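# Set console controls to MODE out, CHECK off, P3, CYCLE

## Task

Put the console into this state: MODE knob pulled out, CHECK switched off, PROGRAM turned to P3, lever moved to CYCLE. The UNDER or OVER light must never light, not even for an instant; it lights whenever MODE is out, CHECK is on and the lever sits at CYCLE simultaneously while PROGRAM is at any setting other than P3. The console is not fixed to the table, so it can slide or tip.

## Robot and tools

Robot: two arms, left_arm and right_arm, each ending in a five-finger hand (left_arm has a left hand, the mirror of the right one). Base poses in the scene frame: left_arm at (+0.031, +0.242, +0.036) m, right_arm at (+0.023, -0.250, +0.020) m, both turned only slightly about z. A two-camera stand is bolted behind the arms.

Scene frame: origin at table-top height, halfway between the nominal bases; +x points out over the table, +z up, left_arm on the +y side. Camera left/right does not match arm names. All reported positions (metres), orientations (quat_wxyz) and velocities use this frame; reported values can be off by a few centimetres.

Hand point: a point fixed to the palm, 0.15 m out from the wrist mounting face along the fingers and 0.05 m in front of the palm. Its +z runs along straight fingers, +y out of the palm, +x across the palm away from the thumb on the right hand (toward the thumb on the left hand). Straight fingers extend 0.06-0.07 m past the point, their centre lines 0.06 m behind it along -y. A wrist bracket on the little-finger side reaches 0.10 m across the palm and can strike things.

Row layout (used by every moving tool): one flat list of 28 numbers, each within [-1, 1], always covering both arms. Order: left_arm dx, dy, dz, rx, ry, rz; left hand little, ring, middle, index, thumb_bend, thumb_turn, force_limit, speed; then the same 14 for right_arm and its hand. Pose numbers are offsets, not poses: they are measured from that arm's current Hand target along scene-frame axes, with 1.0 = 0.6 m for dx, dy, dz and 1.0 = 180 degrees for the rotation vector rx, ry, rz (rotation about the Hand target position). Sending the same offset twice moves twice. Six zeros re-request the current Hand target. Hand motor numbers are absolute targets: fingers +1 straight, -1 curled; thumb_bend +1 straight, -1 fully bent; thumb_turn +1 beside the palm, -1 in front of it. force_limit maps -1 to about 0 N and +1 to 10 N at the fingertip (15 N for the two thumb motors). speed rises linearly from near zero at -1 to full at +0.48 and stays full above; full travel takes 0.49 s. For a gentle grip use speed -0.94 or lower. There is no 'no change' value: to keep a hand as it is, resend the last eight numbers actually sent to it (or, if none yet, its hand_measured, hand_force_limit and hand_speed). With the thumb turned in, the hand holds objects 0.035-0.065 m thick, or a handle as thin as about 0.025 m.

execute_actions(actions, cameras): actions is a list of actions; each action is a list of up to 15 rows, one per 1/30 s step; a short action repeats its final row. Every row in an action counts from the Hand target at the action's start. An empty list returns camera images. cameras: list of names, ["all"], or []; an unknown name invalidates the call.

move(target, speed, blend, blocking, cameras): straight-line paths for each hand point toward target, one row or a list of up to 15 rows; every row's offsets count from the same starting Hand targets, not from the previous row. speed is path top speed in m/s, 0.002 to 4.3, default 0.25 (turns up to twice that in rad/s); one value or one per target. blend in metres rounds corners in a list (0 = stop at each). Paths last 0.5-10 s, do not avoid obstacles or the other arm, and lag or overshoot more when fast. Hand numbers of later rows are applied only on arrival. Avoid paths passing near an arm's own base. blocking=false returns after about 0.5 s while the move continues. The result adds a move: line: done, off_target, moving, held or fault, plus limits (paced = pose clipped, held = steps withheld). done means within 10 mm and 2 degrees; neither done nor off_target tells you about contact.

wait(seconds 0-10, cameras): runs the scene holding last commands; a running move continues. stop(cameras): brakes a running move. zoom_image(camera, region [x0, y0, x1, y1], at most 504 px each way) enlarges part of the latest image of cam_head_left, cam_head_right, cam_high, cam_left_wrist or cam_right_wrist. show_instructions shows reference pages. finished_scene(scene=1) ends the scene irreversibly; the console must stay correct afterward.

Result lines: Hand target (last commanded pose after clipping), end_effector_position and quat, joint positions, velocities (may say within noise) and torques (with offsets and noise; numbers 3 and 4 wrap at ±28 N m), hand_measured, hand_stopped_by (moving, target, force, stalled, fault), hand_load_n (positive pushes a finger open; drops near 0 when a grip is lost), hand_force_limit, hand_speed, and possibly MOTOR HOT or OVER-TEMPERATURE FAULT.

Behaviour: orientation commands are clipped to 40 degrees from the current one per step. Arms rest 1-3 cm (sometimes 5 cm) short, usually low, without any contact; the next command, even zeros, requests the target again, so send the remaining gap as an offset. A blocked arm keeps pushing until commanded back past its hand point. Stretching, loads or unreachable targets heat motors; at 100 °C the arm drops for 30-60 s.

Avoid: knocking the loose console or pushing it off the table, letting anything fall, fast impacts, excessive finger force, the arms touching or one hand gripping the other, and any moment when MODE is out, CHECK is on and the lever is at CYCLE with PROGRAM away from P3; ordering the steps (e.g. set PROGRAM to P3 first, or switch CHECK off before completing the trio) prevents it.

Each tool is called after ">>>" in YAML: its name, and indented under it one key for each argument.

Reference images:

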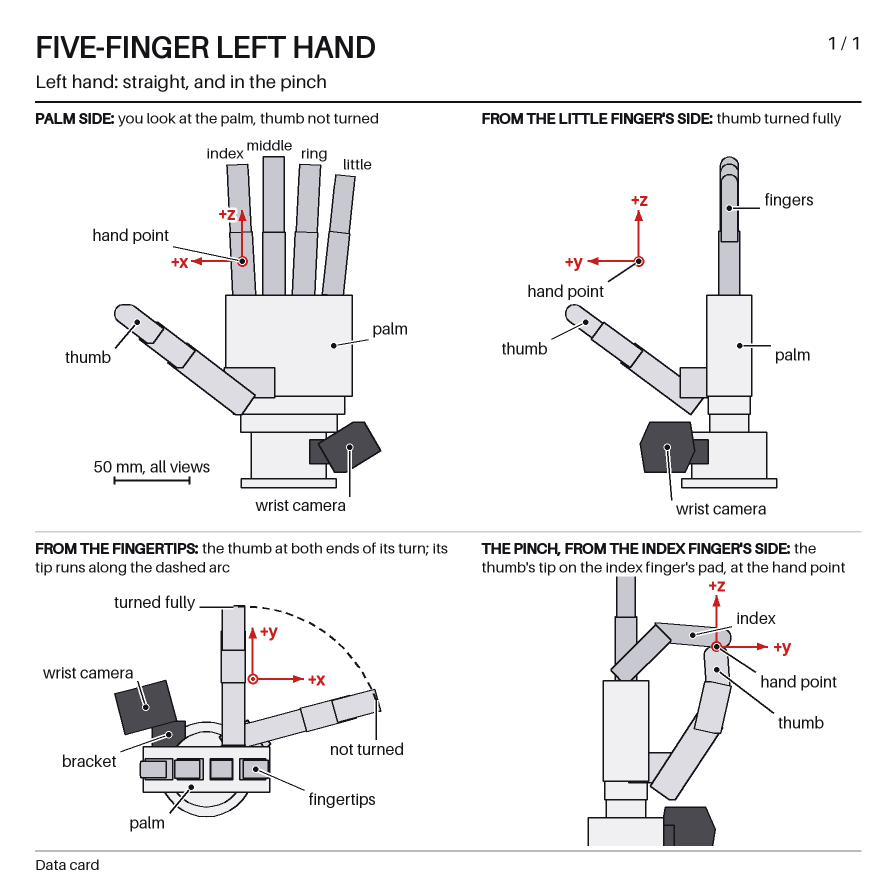

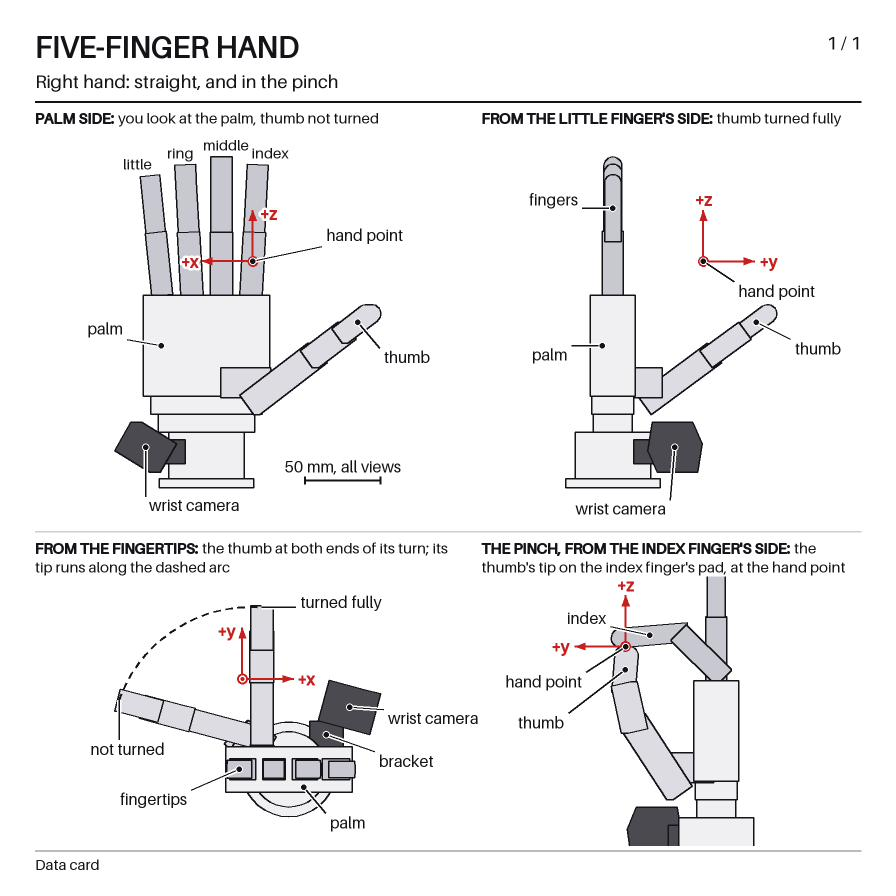

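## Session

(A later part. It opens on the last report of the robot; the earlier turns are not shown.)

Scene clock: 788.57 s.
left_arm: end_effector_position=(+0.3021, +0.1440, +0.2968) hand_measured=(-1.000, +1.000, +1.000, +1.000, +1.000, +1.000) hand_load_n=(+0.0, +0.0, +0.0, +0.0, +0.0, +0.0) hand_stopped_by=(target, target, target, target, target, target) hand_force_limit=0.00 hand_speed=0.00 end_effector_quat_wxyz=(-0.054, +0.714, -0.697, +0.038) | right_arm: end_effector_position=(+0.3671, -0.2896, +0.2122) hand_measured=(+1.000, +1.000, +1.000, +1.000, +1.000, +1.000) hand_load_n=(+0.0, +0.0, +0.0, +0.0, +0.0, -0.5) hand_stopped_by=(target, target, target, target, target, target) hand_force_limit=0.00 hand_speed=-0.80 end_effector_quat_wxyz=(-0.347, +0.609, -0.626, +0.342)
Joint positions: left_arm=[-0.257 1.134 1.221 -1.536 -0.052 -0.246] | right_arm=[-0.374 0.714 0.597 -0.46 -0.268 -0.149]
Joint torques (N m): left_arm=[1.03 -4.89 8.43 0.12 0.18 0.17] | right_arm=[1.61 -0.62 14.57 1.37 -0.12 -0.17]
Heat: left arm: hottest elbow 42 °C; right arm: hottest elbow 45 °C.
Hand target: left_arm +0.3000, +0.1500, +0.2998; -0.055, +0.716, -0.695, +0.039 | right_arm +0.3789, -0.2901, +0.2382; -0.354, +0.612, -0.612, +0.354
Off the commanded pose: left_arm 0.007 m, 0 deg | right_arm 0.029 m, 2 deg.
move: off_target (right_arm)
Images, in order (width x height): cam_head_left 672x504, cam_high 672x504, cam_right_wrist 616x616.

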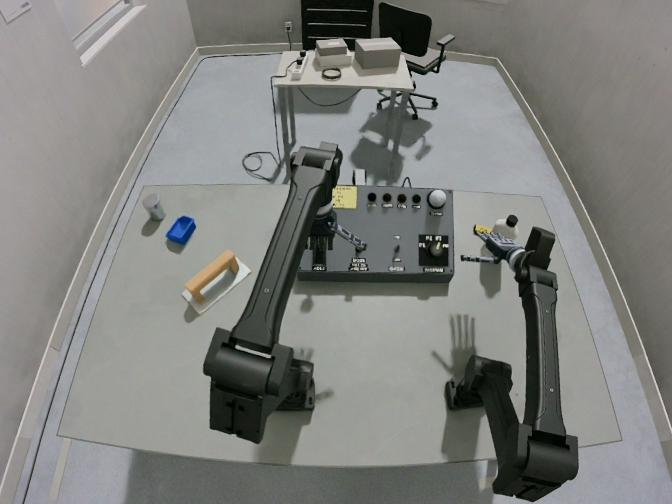

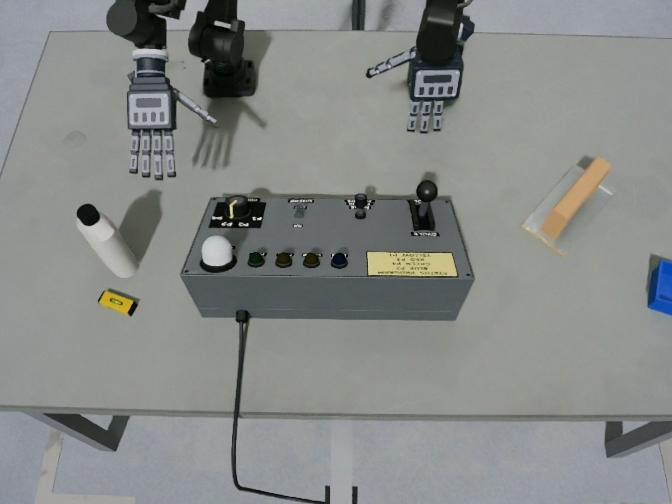

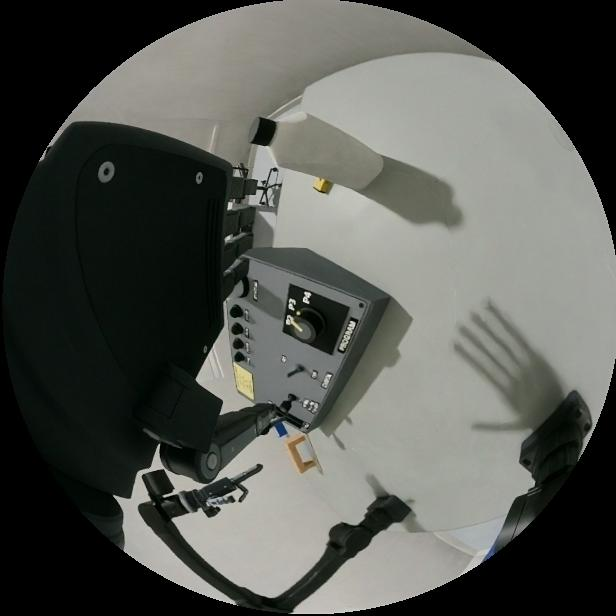

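>>> zoom_image:
  camera: "cam_right_wrist"
  region: [220, 240, 400, 440]

>>> zoom_image:
  camera: "cam_right_wrist"
  region: [260, 330, 350, 430]

>>> zoom_image:
  camera: "cam_high"
  region: [280, 180, 380, 240]

>>> zoom_image:
  camera: "cam_head_left"
  region: [340, 180, 460, 290]

Scaled by 2.520 from the camera's 616x616 image, which has a finer 880x880 frame.

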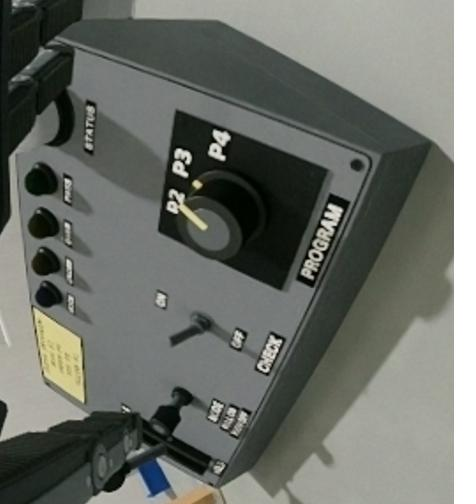

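Scaled by 5.040 from the camera's 616x616 image, which has a finer 880x880 frame.

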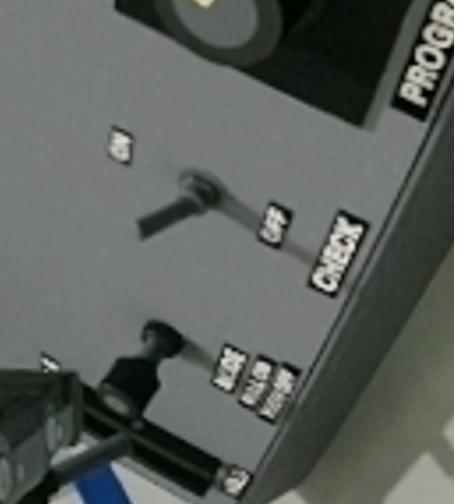

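Scaled by 5.040.

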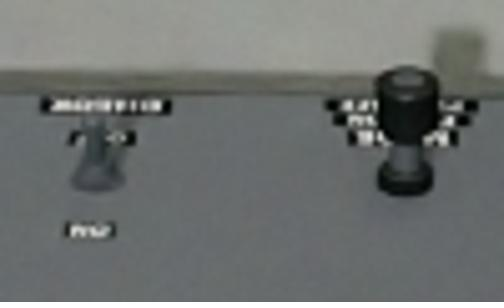

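Scaled by 4.200.

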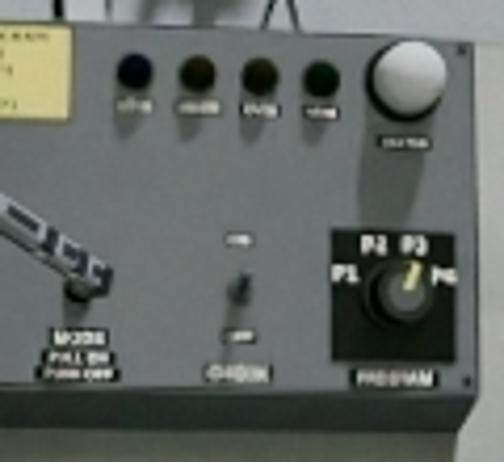

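>>> move:
  target:
    - [0.217, -0.408, -0.06, 0, -0.122, 0, -1, 1, 1, 1, 1, 1, 0, 0, -0.083, -0.117, 0.02, 0, 0, 0, 1, 1, 1, 1, 1, 1, 0, -0.8]
    - [0.187, -0.416, -0.197, 0, -0.122, 0, -1, 1, 1, 1, 1, 1, 0, 0, -0.083, -0.117, 0.02, 0, 0, 0, 1, 1, 1, 1, 1, 1, 0, -0.8]
  speed: [0.25, 0.08]
  cameras: ["cam_right_wrist", "cam_left_wrist", "cam_high"]

>>> zoom_image:
  camera: "cam_left_wrist"
  region: [220, 160, 400, 340]

>>> zoom_image:
  camera: "cam_high"
  region: [270, 170, 340, 250]

>>> zoom_image:
  camera: "cam_right_wrist"
  region: [220, 260, 400, 440]

Scene clock: 825.40 s.
left_arm: end_effector_position=(+0.4142, -0.0898, +0.1832) hand_measured=(-1.000, +1.000, +1.000, +1.000, +1.000, +1.000) hand_load_n=(+0.0, +0.0, +0.0, +0.0, +0.0, -0.5) hand_stopped_by=(target, target, target, target, target, target) hand_force_limit=0.00 hand_speed=0.00 end_effector_quat_wxyz=(-0.187, +0.697, -0.671, +0.169) | right_arm: end_effector_position=(+0.3224, -0.3505, +0.2224) hand_measured=(+1.000, +1.000, +1.000, +1.000, +1.000, +1.000) hand_load_n=(+0.0, +0.0, +0.0, +0.0, +0.0, +0.0) hand_stopped_by=(target, target, target, target, target, target) hand_force_limit=0.00 hand_speed=-0.80 end_effector_quat_wxyz=(-0.354, +0.613, -0.624, +0.333)
Joint positions: left_arm=[-0.763 1.495 1.238 -0.943 -0.358 -0.701] | right_arm=[-0.735 0.702 0.637 -0.62 -0.584 -0.384]
Joint torques (N m): left_arm=[-0.56 -8.53 8.79 1.28 -0.23 -0.04] | right_arm=[-0.26 -1.49 14.41 1.25 -0.43 -0.12]
Heat: left arm: hottest elbow 44 °C; right arm: hottest elbow 57 °C.
Hand target: left_arm +0.4123, -0.0995, +0.1817; -0.186, +0.695, -0.672, +0.175 | right_arm +0.3291, -0.3603, +0.2501; -0.354, +0.612, -0.612, +0.354
Off the commanded pose: left_arm 0.010 m, 1 deg | right_arm 0.030 m, 3 deg.
move: off_target (right_arm)
Images, in order (width x height): cam_high 672x504, cam_left_wrist 616x616, cam_right_wrist 616x616.

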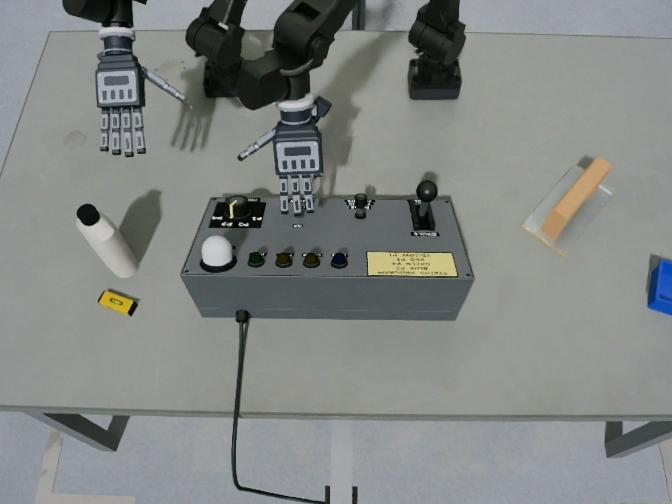

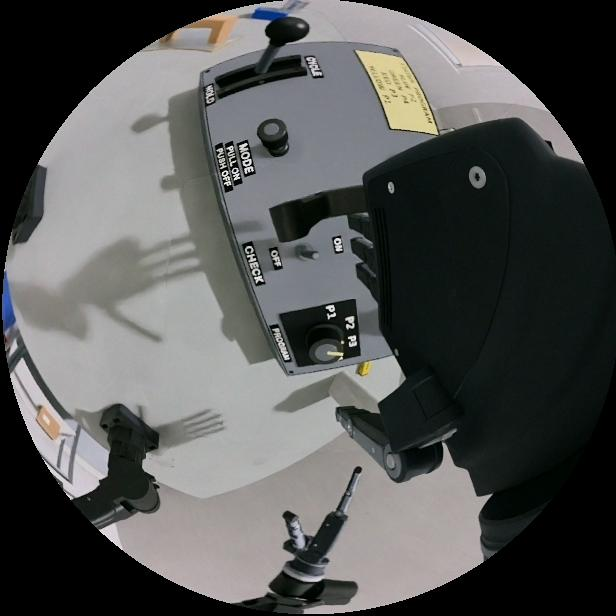

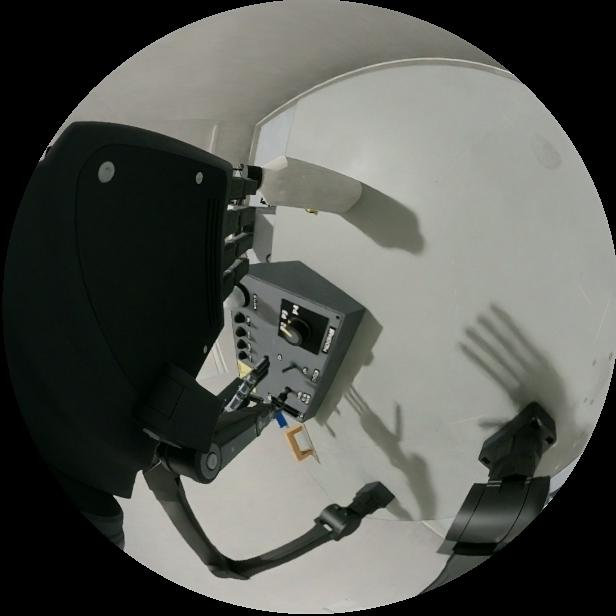

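Scaled by 2.800 from the camera's 616x616 image, which has a finer 880x880 frame.

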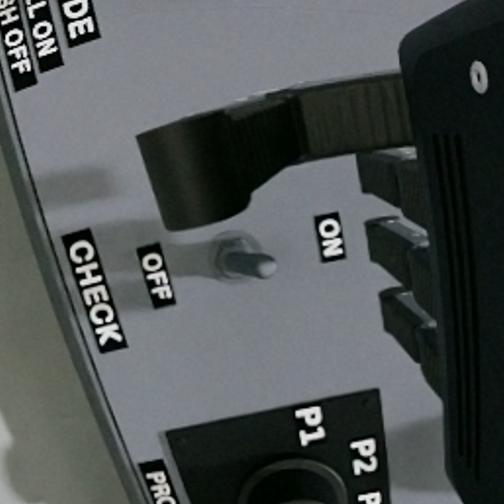

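Scaled by 6.300.

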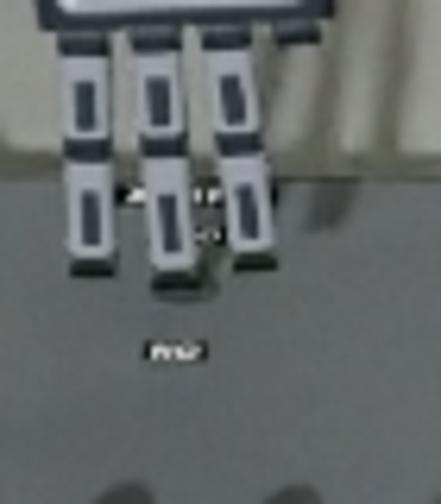

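Scaled by 2.800 from the camera's 616x616 image, which has a finer 880x880 frame.

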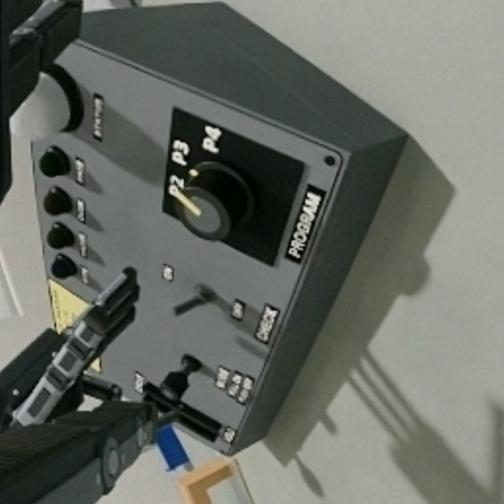

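>>> move:
  target: [0.003, 0.0, -0.033, 0, 0, 0, -1, 1, 1, 1, 1, 1, 0, 0, 0, 0, 0, 0, 0, 0, 1, 1, 1, 1, 1, 1, 0, -0.8]
  speed: 0.06
  cameras: ["cam_right_wrist", "cam_left_wrist", "cam_high"]

>>> zoom_image:
  camera: "cam_left_wrist"
  region: [220, 160, 400, 340]

>>> zoom_image:
  camera: "cam_high"
  region: [270, 170, 340, 250]

>>> zoom_image:
  camera: "cam_right_wrist"
  region: [240, 320, 330, 410]

Scene clock: 832.10 s.
left_arm: end_effector_position=(+0.4155, -0.0909, +0.1640) hand_measured=(-1.000, +1.000, +1.000, +1.000, +1.000, +1.000) hand_load_n=(+0.0, +0.0, +0.0, +0.0, +0.0, +0.0) hand_stopped_by=(target, target, target, target, target, target) hand_force_limit=0.00 hand_speed=0.00 end_effector_quat_wxyz=(-0.187, +0.697, -0.671, +0.170) | right_arm: end_effector_position=(+0.3224, -0.3505, +0.2224) hand_measured=(+1.000, +1.000, +1.000, +1.000, +1.000, +1.000) hand_load_n=(+0.0, +0.0, +0.0, +0.0, +0.0, -0.5) hand_stopped_by=(target, target, target, target, target, target) hand_force_limit=0.00 hand_speed=-0.80 end_effector_quat_wxyz=(-0.354, +0.613, -0.624, +0.333)
Joint positions: left_arm=[-0.763 1.513 1.205 -0.891 -0.358 -0.702] | right_arm=[-0.735 0.702 0.637 -0.62 -0.584 -0.384]
Joint torques (N m): left_arm=[-1.03 -7.94 8.72 1.4 -0.24 -0.02] | right_arm=[-0.38 -1.08 14.48 1.22 -0.41 -0.14]
Heat: left arm: hottest elbow 44 °C; right arm: hottest elbow 59 °C.
Hand target: left_arm +0.4140, -0.0995, +0.1618; -0.186, +0.695, -0.672, +0.175 | right_arm +0.3291, -0.3603, +0.2501; -0.354, +0.612, -0.612, +0.354
Off the commanded pose: left_arm 0.009 m, 1 deg | right_arm 0.030 m, 3 deg.
move: off_target (right_arm)
Images, in order (width x height): cam_high 672x504, cam_left_wrist 616x616, cam_right_wrist 616x616.

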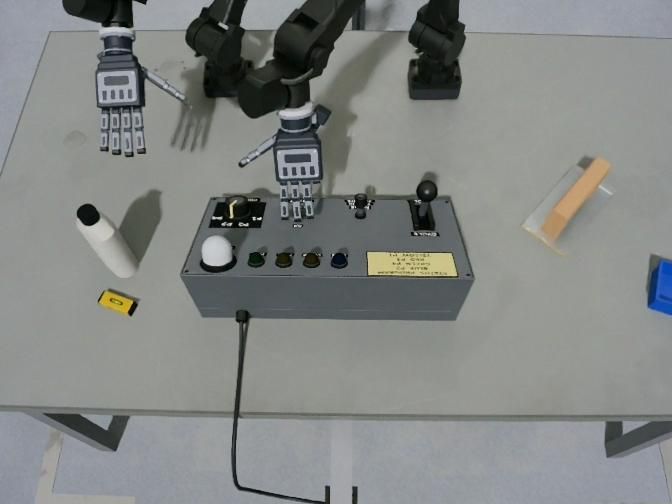

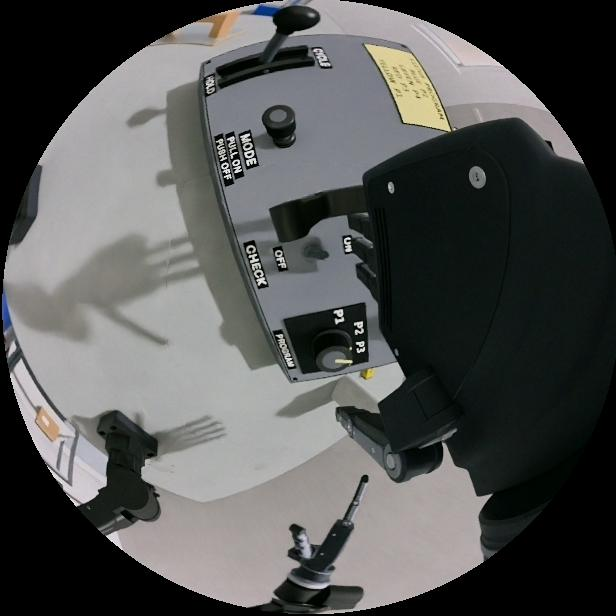

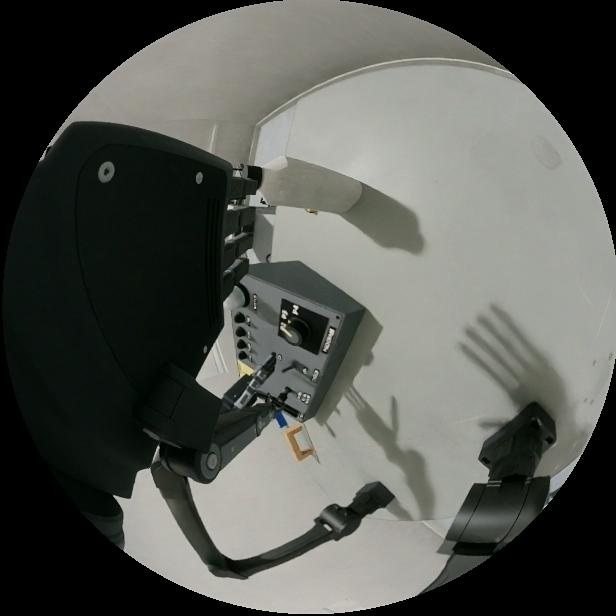

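Scaled by 2.800 from the camera's 616x616 image, which has a finer 880x880 frame.

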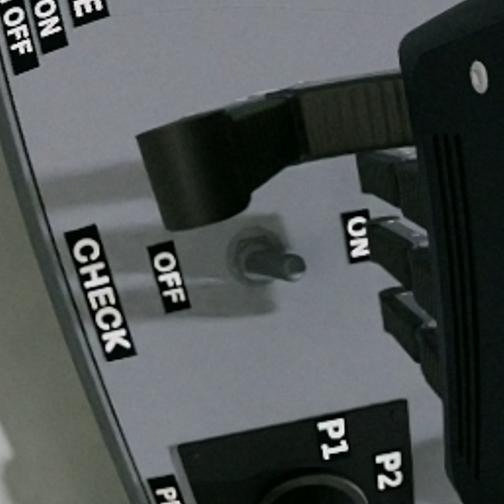

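Scaled by 6.300.

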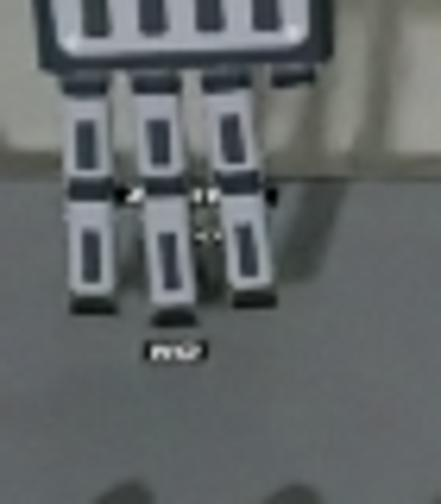

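Scaled by 5.600 from the camera's 616x616 image, which has a finer 880x880 frame.

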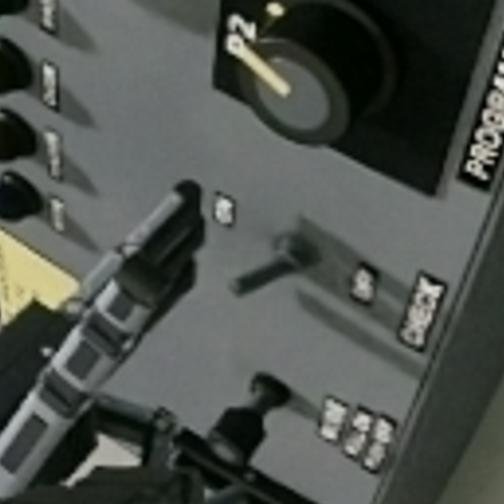

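>>> move:
  target: [-0.10, 0.0, -0.040, 0, 0, 0, -1, 1, 1, 1, 1, 1, 0, 0, 0, 0, 0, 0, 0, 0, 1, 1, 1, 1, 1, 1, 0, -0.8]
  speed: 0.06
  cameras: ["cam_right_wrist", "cam_left_wrist", "cam_high"]

>>> zoom_image:
  camera: "cam_left_wrist"
  region: [220, 160, 400, 340]

>>> zoom_image:
  camera: "cam_high"
  region: [270, 170, 340, 250]

>>> zoom_image:
  camera: "cam_right_wrist"
  region: [240, 320, 330, 410]

Scene clock: 841.20 s.
left_arm: end_effector_position=(+0.3857, -0.0897, +0.1500) hand_measured=(-1.000, +1.000, +1.000, +1.000, +1.000, +1.000) hand_load_n=(+0.0, +0.0, +1.0, +0.0, +0.0, +0.0) hand_stopped_by=(target, target, target, target, target, target) hand_force_limit=0.00 hand_speed=0.00 end_effector_quat_wxyz=(-0.202, +0.710, -0.647, +0.190) | right_arm: end_effector_position=(+0.3224, -0.3505, +0.2224) hand_measured=(+1.000, +1.000, +1.000, +1.000, +1.000, +1.000) hand_load_n=(+0.0, +0.0, +0.0, +0.0, +0.0, +0.0) hand_stopped_by=(target, target, target, target, target, target) hand_force_limit=0.00 hand_speed=-0.80 end_effector_quat_wxyz=(-0.354, +0.613, -0.624, +0.333)
Joint positions: left_arm=[-0.823 1.445 1.082 -0.822 -0.419 -0.801] | right_arm=[-0.735 0.702 0.637 -0.62 -0.584 -0.384]
Joint torques (N m): left_arm=[-3.19 -7.94 6.05 -0.14 0.67 0.03] | right_arm=[-0.09 -1.03 14.46 1.26 -0.41 -0.14]
Heat: left arm: hottest elbow 44 °C; right arm: hottest elbow 60 °C.
Hand target: left_arm +0.3540, -0.0996, +0.1380; -0.186, +0.695, -0.672, +0.175 | right_arm +0.3291, -0.3603, +0.2501; -0.354, +0.612, -0.612, +0.354
Off the commanded pose: left_arm 0.035 m, 4 deg | right_arm 0.030 m, 3 deg.
move: off_target (left_arm, right_arm)
Images, in order (width x height): cam_high 672x504, cam_left_wrist 616x616, cam_right_wrist 616x616.

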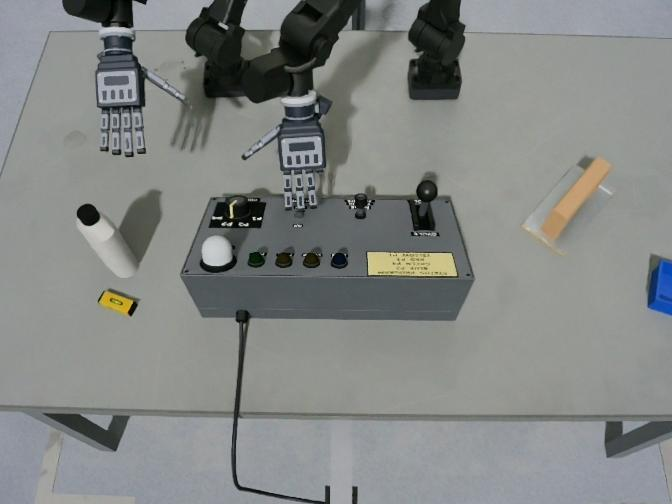

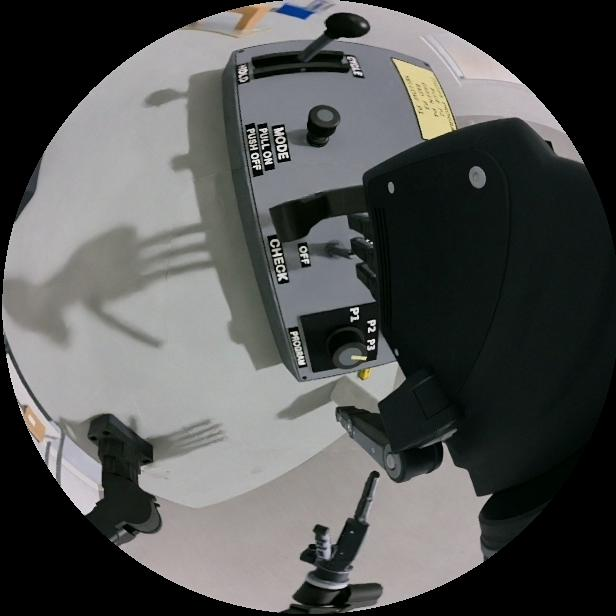

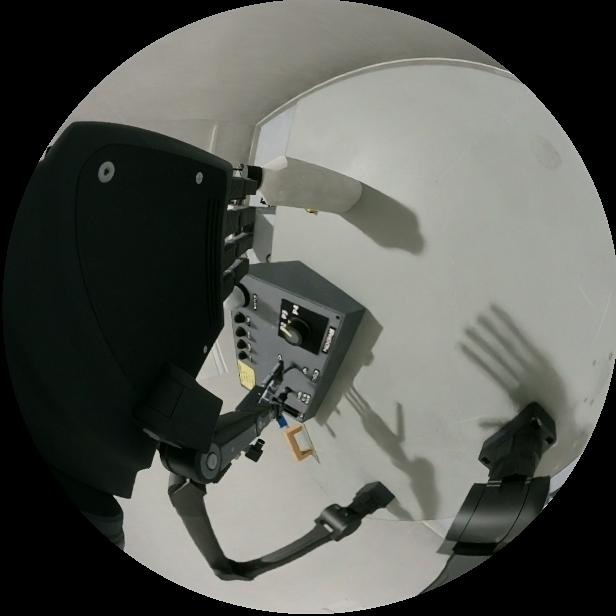

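Scaled by 2.800 from the camera's 616x616 image, which has a finer 880x880 frame.

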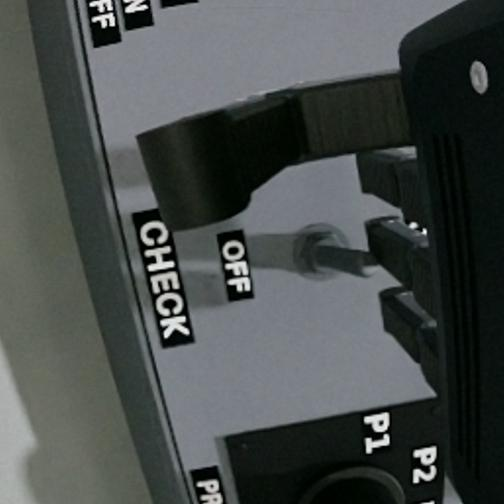

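Scaled by 6.300.

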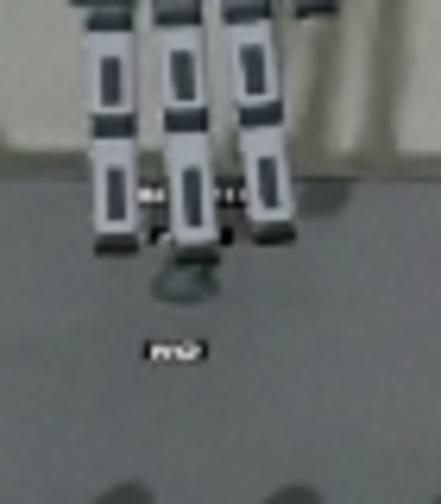

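Scaled by 5.600 from the camera's 616x616 image, which has a finer 880x880 frame.

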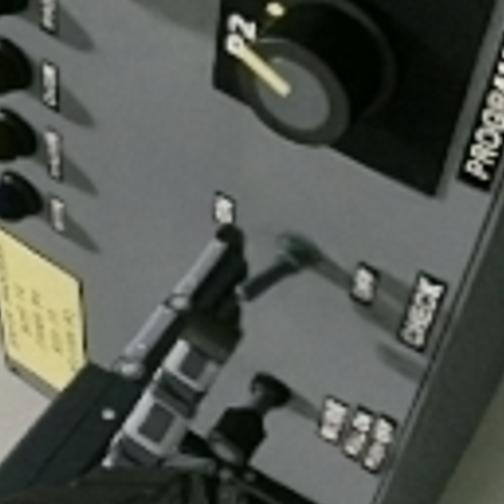

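>>> move:
  target:
    - [0.058, -0.01, 0.03, 0, 0, 0, -1, 1, 1, 1, 1, 1, 0, 0, 0, 0, 0, 0, 0, 0, 1, 1, 1, 1, 1, 1, 0, -0.8]
    - [0.03, -0.012, 0.012, 0, 0, 0, -1, 1, 1, 1, 1, 1, 0, 0, 0, 0, 0, 0, 0, 0, 1, 1, 1, 1, 1, 1, 0, -0.8]
    - [-0.05, -0.012, -0.022, 0, 0, 0, -1, 1, 1, 1, 1, 1, 0, 0, 0, 0, 0, 0, 0, 0, 1, 1, 1, 1, 1, 1, 0, -0.8]
  speed: 0.06
  cameras: ["cam_right_wrist", "cam_left_wrist", "cam_high"]

>>> zoom_image:
  camera: "cam_left_wrist"
  region: [220, 160, 400, 340]

>>> zoom_image:
  camera: "cam_high"
  region: [270, 170, 340, 250]

>>> zoom_image:
  camera: "cam_right_wrist"
  region: [240, 320, 330, 410]

Scene clock: 854.73 s.
left_arm: end_effector_position=(+0.3266, -0.1010, +0.1219) hand_measured=(-1.000, +1.000, +1.000, +1.000, +1.000, +1.000) hand_load_n=(+0.0, +0.0, +0.0, +0.0, +0.0, +0.0) hand_stopped_by=(target, target, target, target, target, target) hand_force_limit=0.00 hand_speed=0.00 end_effector_quat_wxyz=(-0.188, +0.695, -0.673, +0.171) | right_arm: end_effector_position=(+0.3224, -0.3505, +0.2224) hand_measured=(+1.000, +1.000, +1.000, +1.000, +1.000, +1.000) hand_load_n=(+0.0, +0.0, +0.0, +0.0, +0.0, -0.5) hand_stopped_by=(target, target, target, target, target, target) hand_force_limit=0.00 hand_speed=-0.80 end_effector_quat_wxyz=(-0.354, +0.613, -0.624, +0.333)
Joint positions: left_arm=[-0.93 1.426 0.996 -0.829 -0.415 -0.865] | right_arm=[-0.735 0.702 0.637 -0.62 -0.584 -0.384]
Joint torques (N m): left_arm=[-0.21 -7.3 8.4 0.54 -0.19 -0.06] | right_arm=[-0.09 -1.03 14.43 1.24 -0.44 -0.13]
Heat: left arm: hottest elbow 43 °C; right arm: hottest elbow 61 °C.
Hand target: left_arm +0.3240, -0.1068, +0.1248; -0.186, +0.695, -0.672, +0.175 | right_arm +0.3291, -0.3603, +0.2501; -0.354, +0.612, -0.612, +0.354
Off the commanded pose: left_arm 0.007 m, 1 deg | right_arm 0.030 m, 3 deg.
move: off_target (right_arm)
Images, in order (width x height): cam_high 672x504, cam_left_wrist 616x616, cam_right_wrist 616x616.

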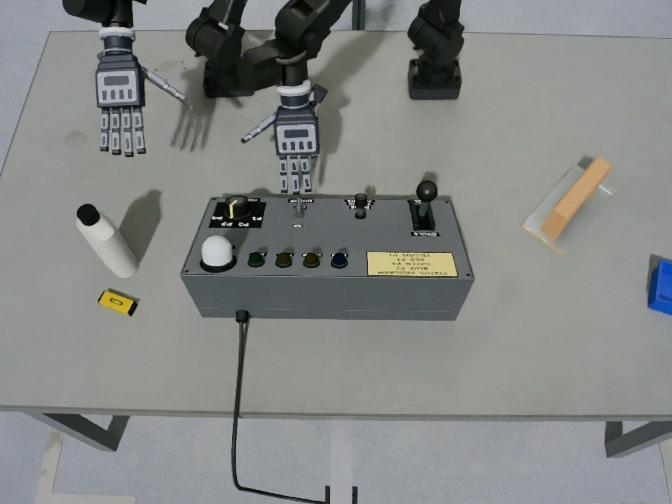

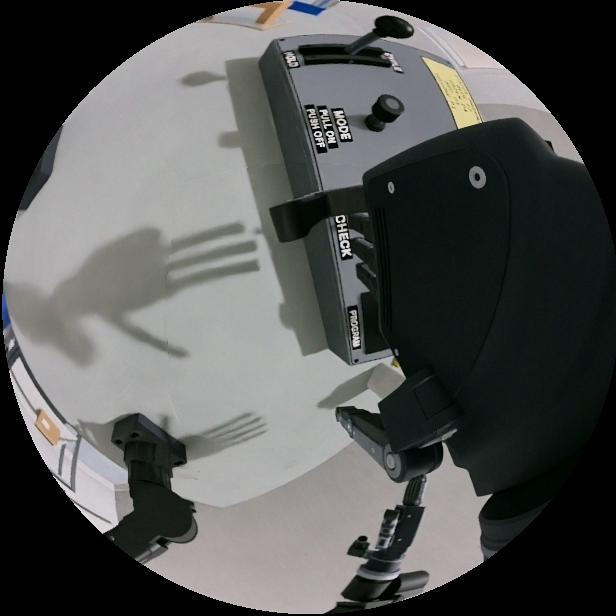

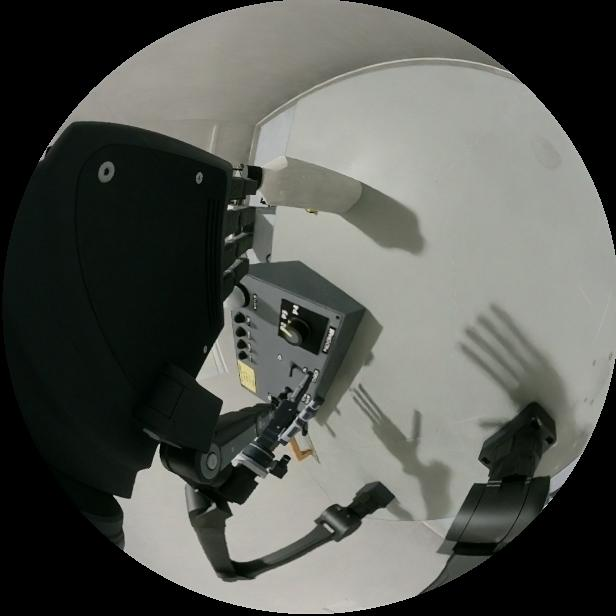

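Scaled by 2.800 from the camera's 616x616 image, which has a finer 880x880 frame.

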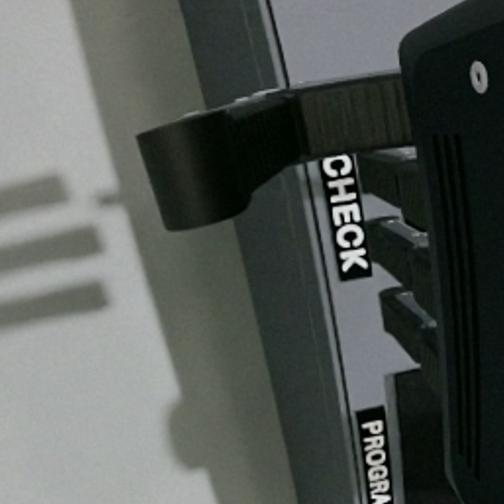

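Scaled by 6.300.

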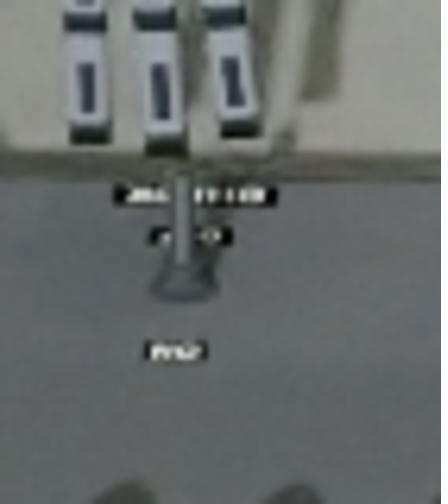

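Scaled by 5.600 from the camera's 616x616 image, which has a finer 880x880 frame.

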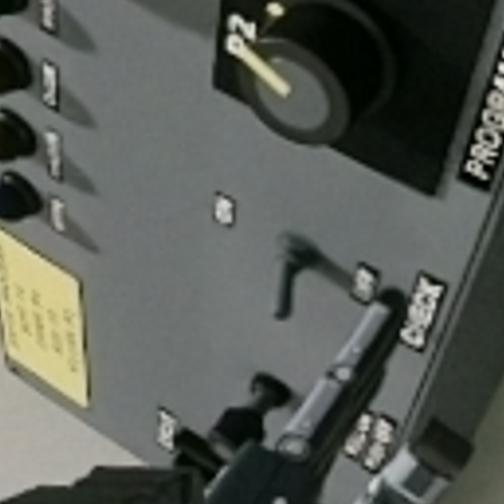

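>>> move:
  target:
    - [-0.04, 0.145, 0.242, 0, -0.344, 0, 1, 1, 0.3, 0.3, 0.6, -1, 0, 0, 0, 0, 0, 0, 0, 0, 1, 1, 1, 1, 1, 1, 0, -0.8]
    - [0.127, 0.246, 0.155, 0, -0.344, 0, 1, 1, 0.3, 0.3, 0.6, -1, 0, 0, 0, 0, 0, 0, 0, 0, 1, 1, 1, 1, 1, 1, 0, -0.8]
  speed: [0.25, 0.2]
  cameras: ["cam_right_wrist", "cam_left_wrist", "cam_high", "cam_head_left"]

>>> zoom_image:
  camera: "cam_right_wrist"
  region: [200, 280, 400, 480]

>>> zoom_image:
  camera: "cam_high"
  region: [260, 120, 460, 260]

Scene clock: 898.23 s.
left_arm: end_effector_position=(+0.3952, +0.0366, +0.2160) hand_measured=(+1.000, +1.000, +0.300, +0.300, +0.600, -1.000) hand_load_n=(+0.0, +0.0, +0.0, +0.0, +0.0, +0.0) hand_stopped_by=(target, target, target, target, target, target) hand_force_limit=0.00 hand_speed=0.00 end_effector_quat_wxyz=(+0.503, -0.500, +0.490, -0.506) | right_arm: end_effector_position=(+0.3224, -0.3505, +0.2224) hand_measured=(+1.000, +1.000, +1.000, +1.000, +1.000, +1.000) hand_load_n=(+0.0, +0.0, +0.0, +0.0, +0.0, +0.0) hand_stopped_by=(target, target, target, target, target, target) hand_force_limit=0.00 hand_speed=-0.80 end_effector_quat_wxyz=(-0.354, +0.613, -0.624, +0.333)
Joint positions: left_arm=[-0.834 1.029 0.297 0.759 -0.81 0.006] | right_arm=[-0.735 0.702 0.637 -0.62 -0.584 -0.384]
Joint torques (N m): left_arm=[1.38 -0.97 7.6 2.02 0.14 0] | right_arm=[-0.44 -0.85 14.38 1.16 -0.4 -0.13]
Heat: left arm: hottest elbow 43 °C; right arm: hottest elbow 64 °C.
Hand target: left_arm +0.4002, +0.0408, +0.2178; +0.505, -0.506, +0.481, -0.508 | right_arm +0.3291, -0.3603, +0.2501; -0.354, +0.612, -0.612, +0.354
Off the commanded pose: left_arm 0.007 m, 1 deg | right_arm 0.030 m, 3 deg.
move: off_target (right_arm)
Images, in order (width x height): cam_head_left 672x504, cam_high 672x504, cam_left_wrist 616x616, cam_right_wrist 616x616.

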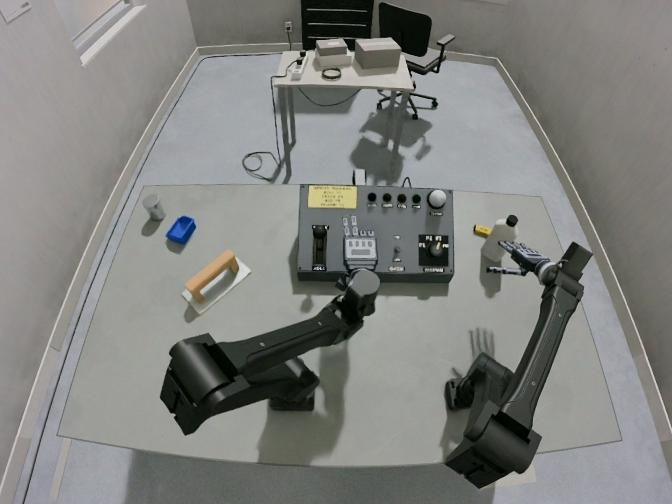

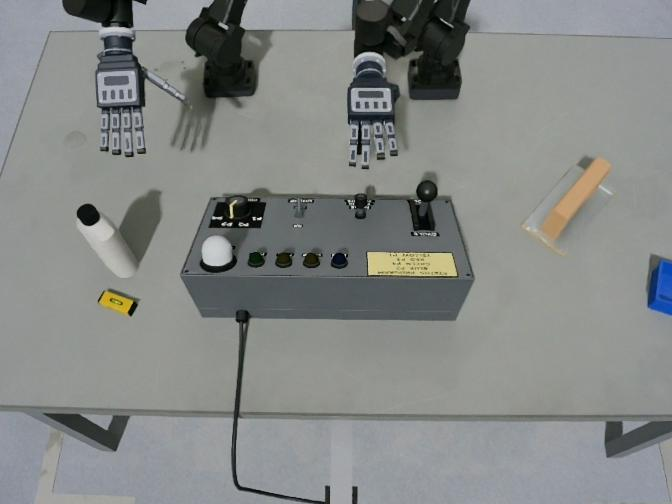

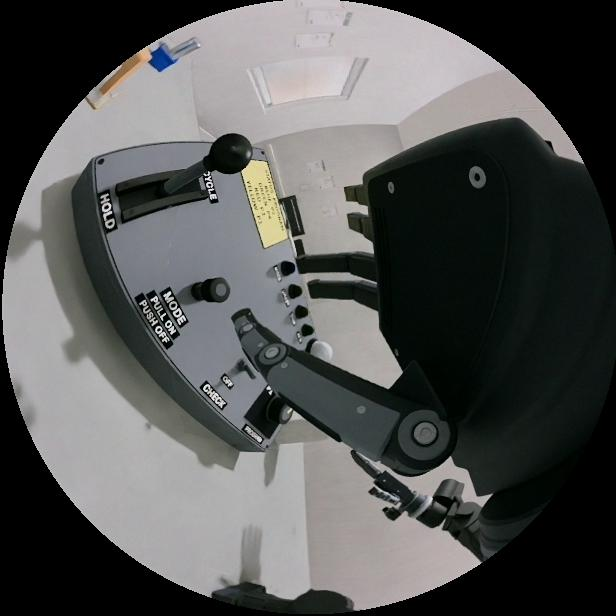

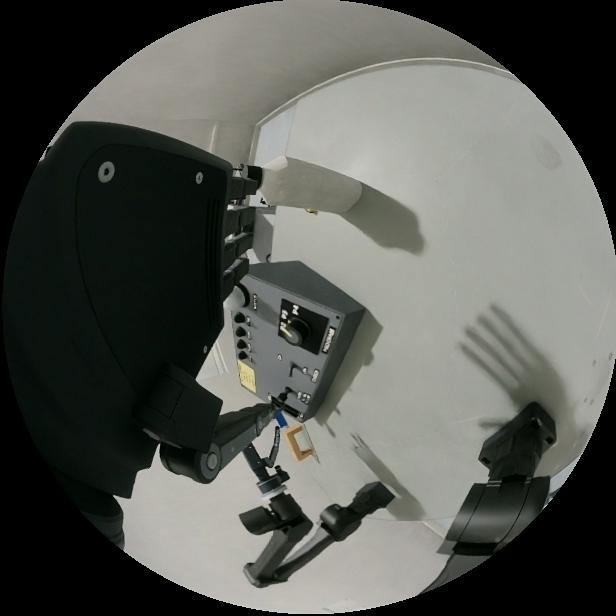

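Scaled by 2.520 from the camera's 616x616 image, which has a finer 880x880 frame.

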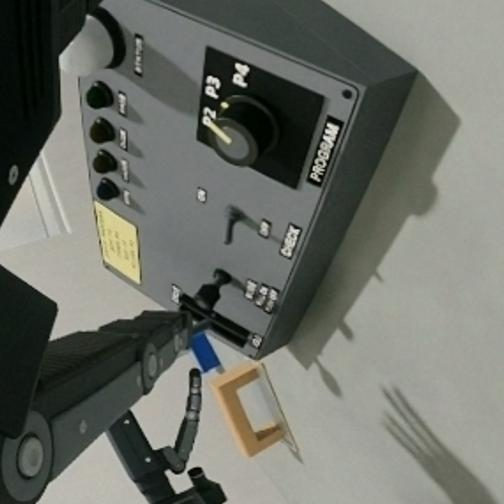

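Scaled by 2.520.

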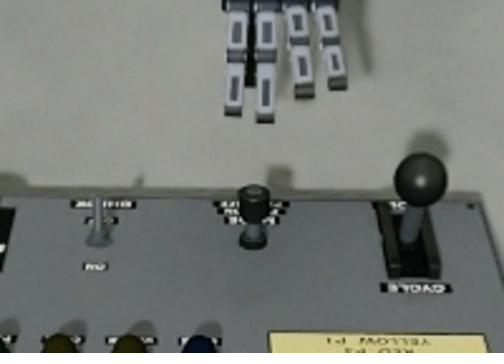

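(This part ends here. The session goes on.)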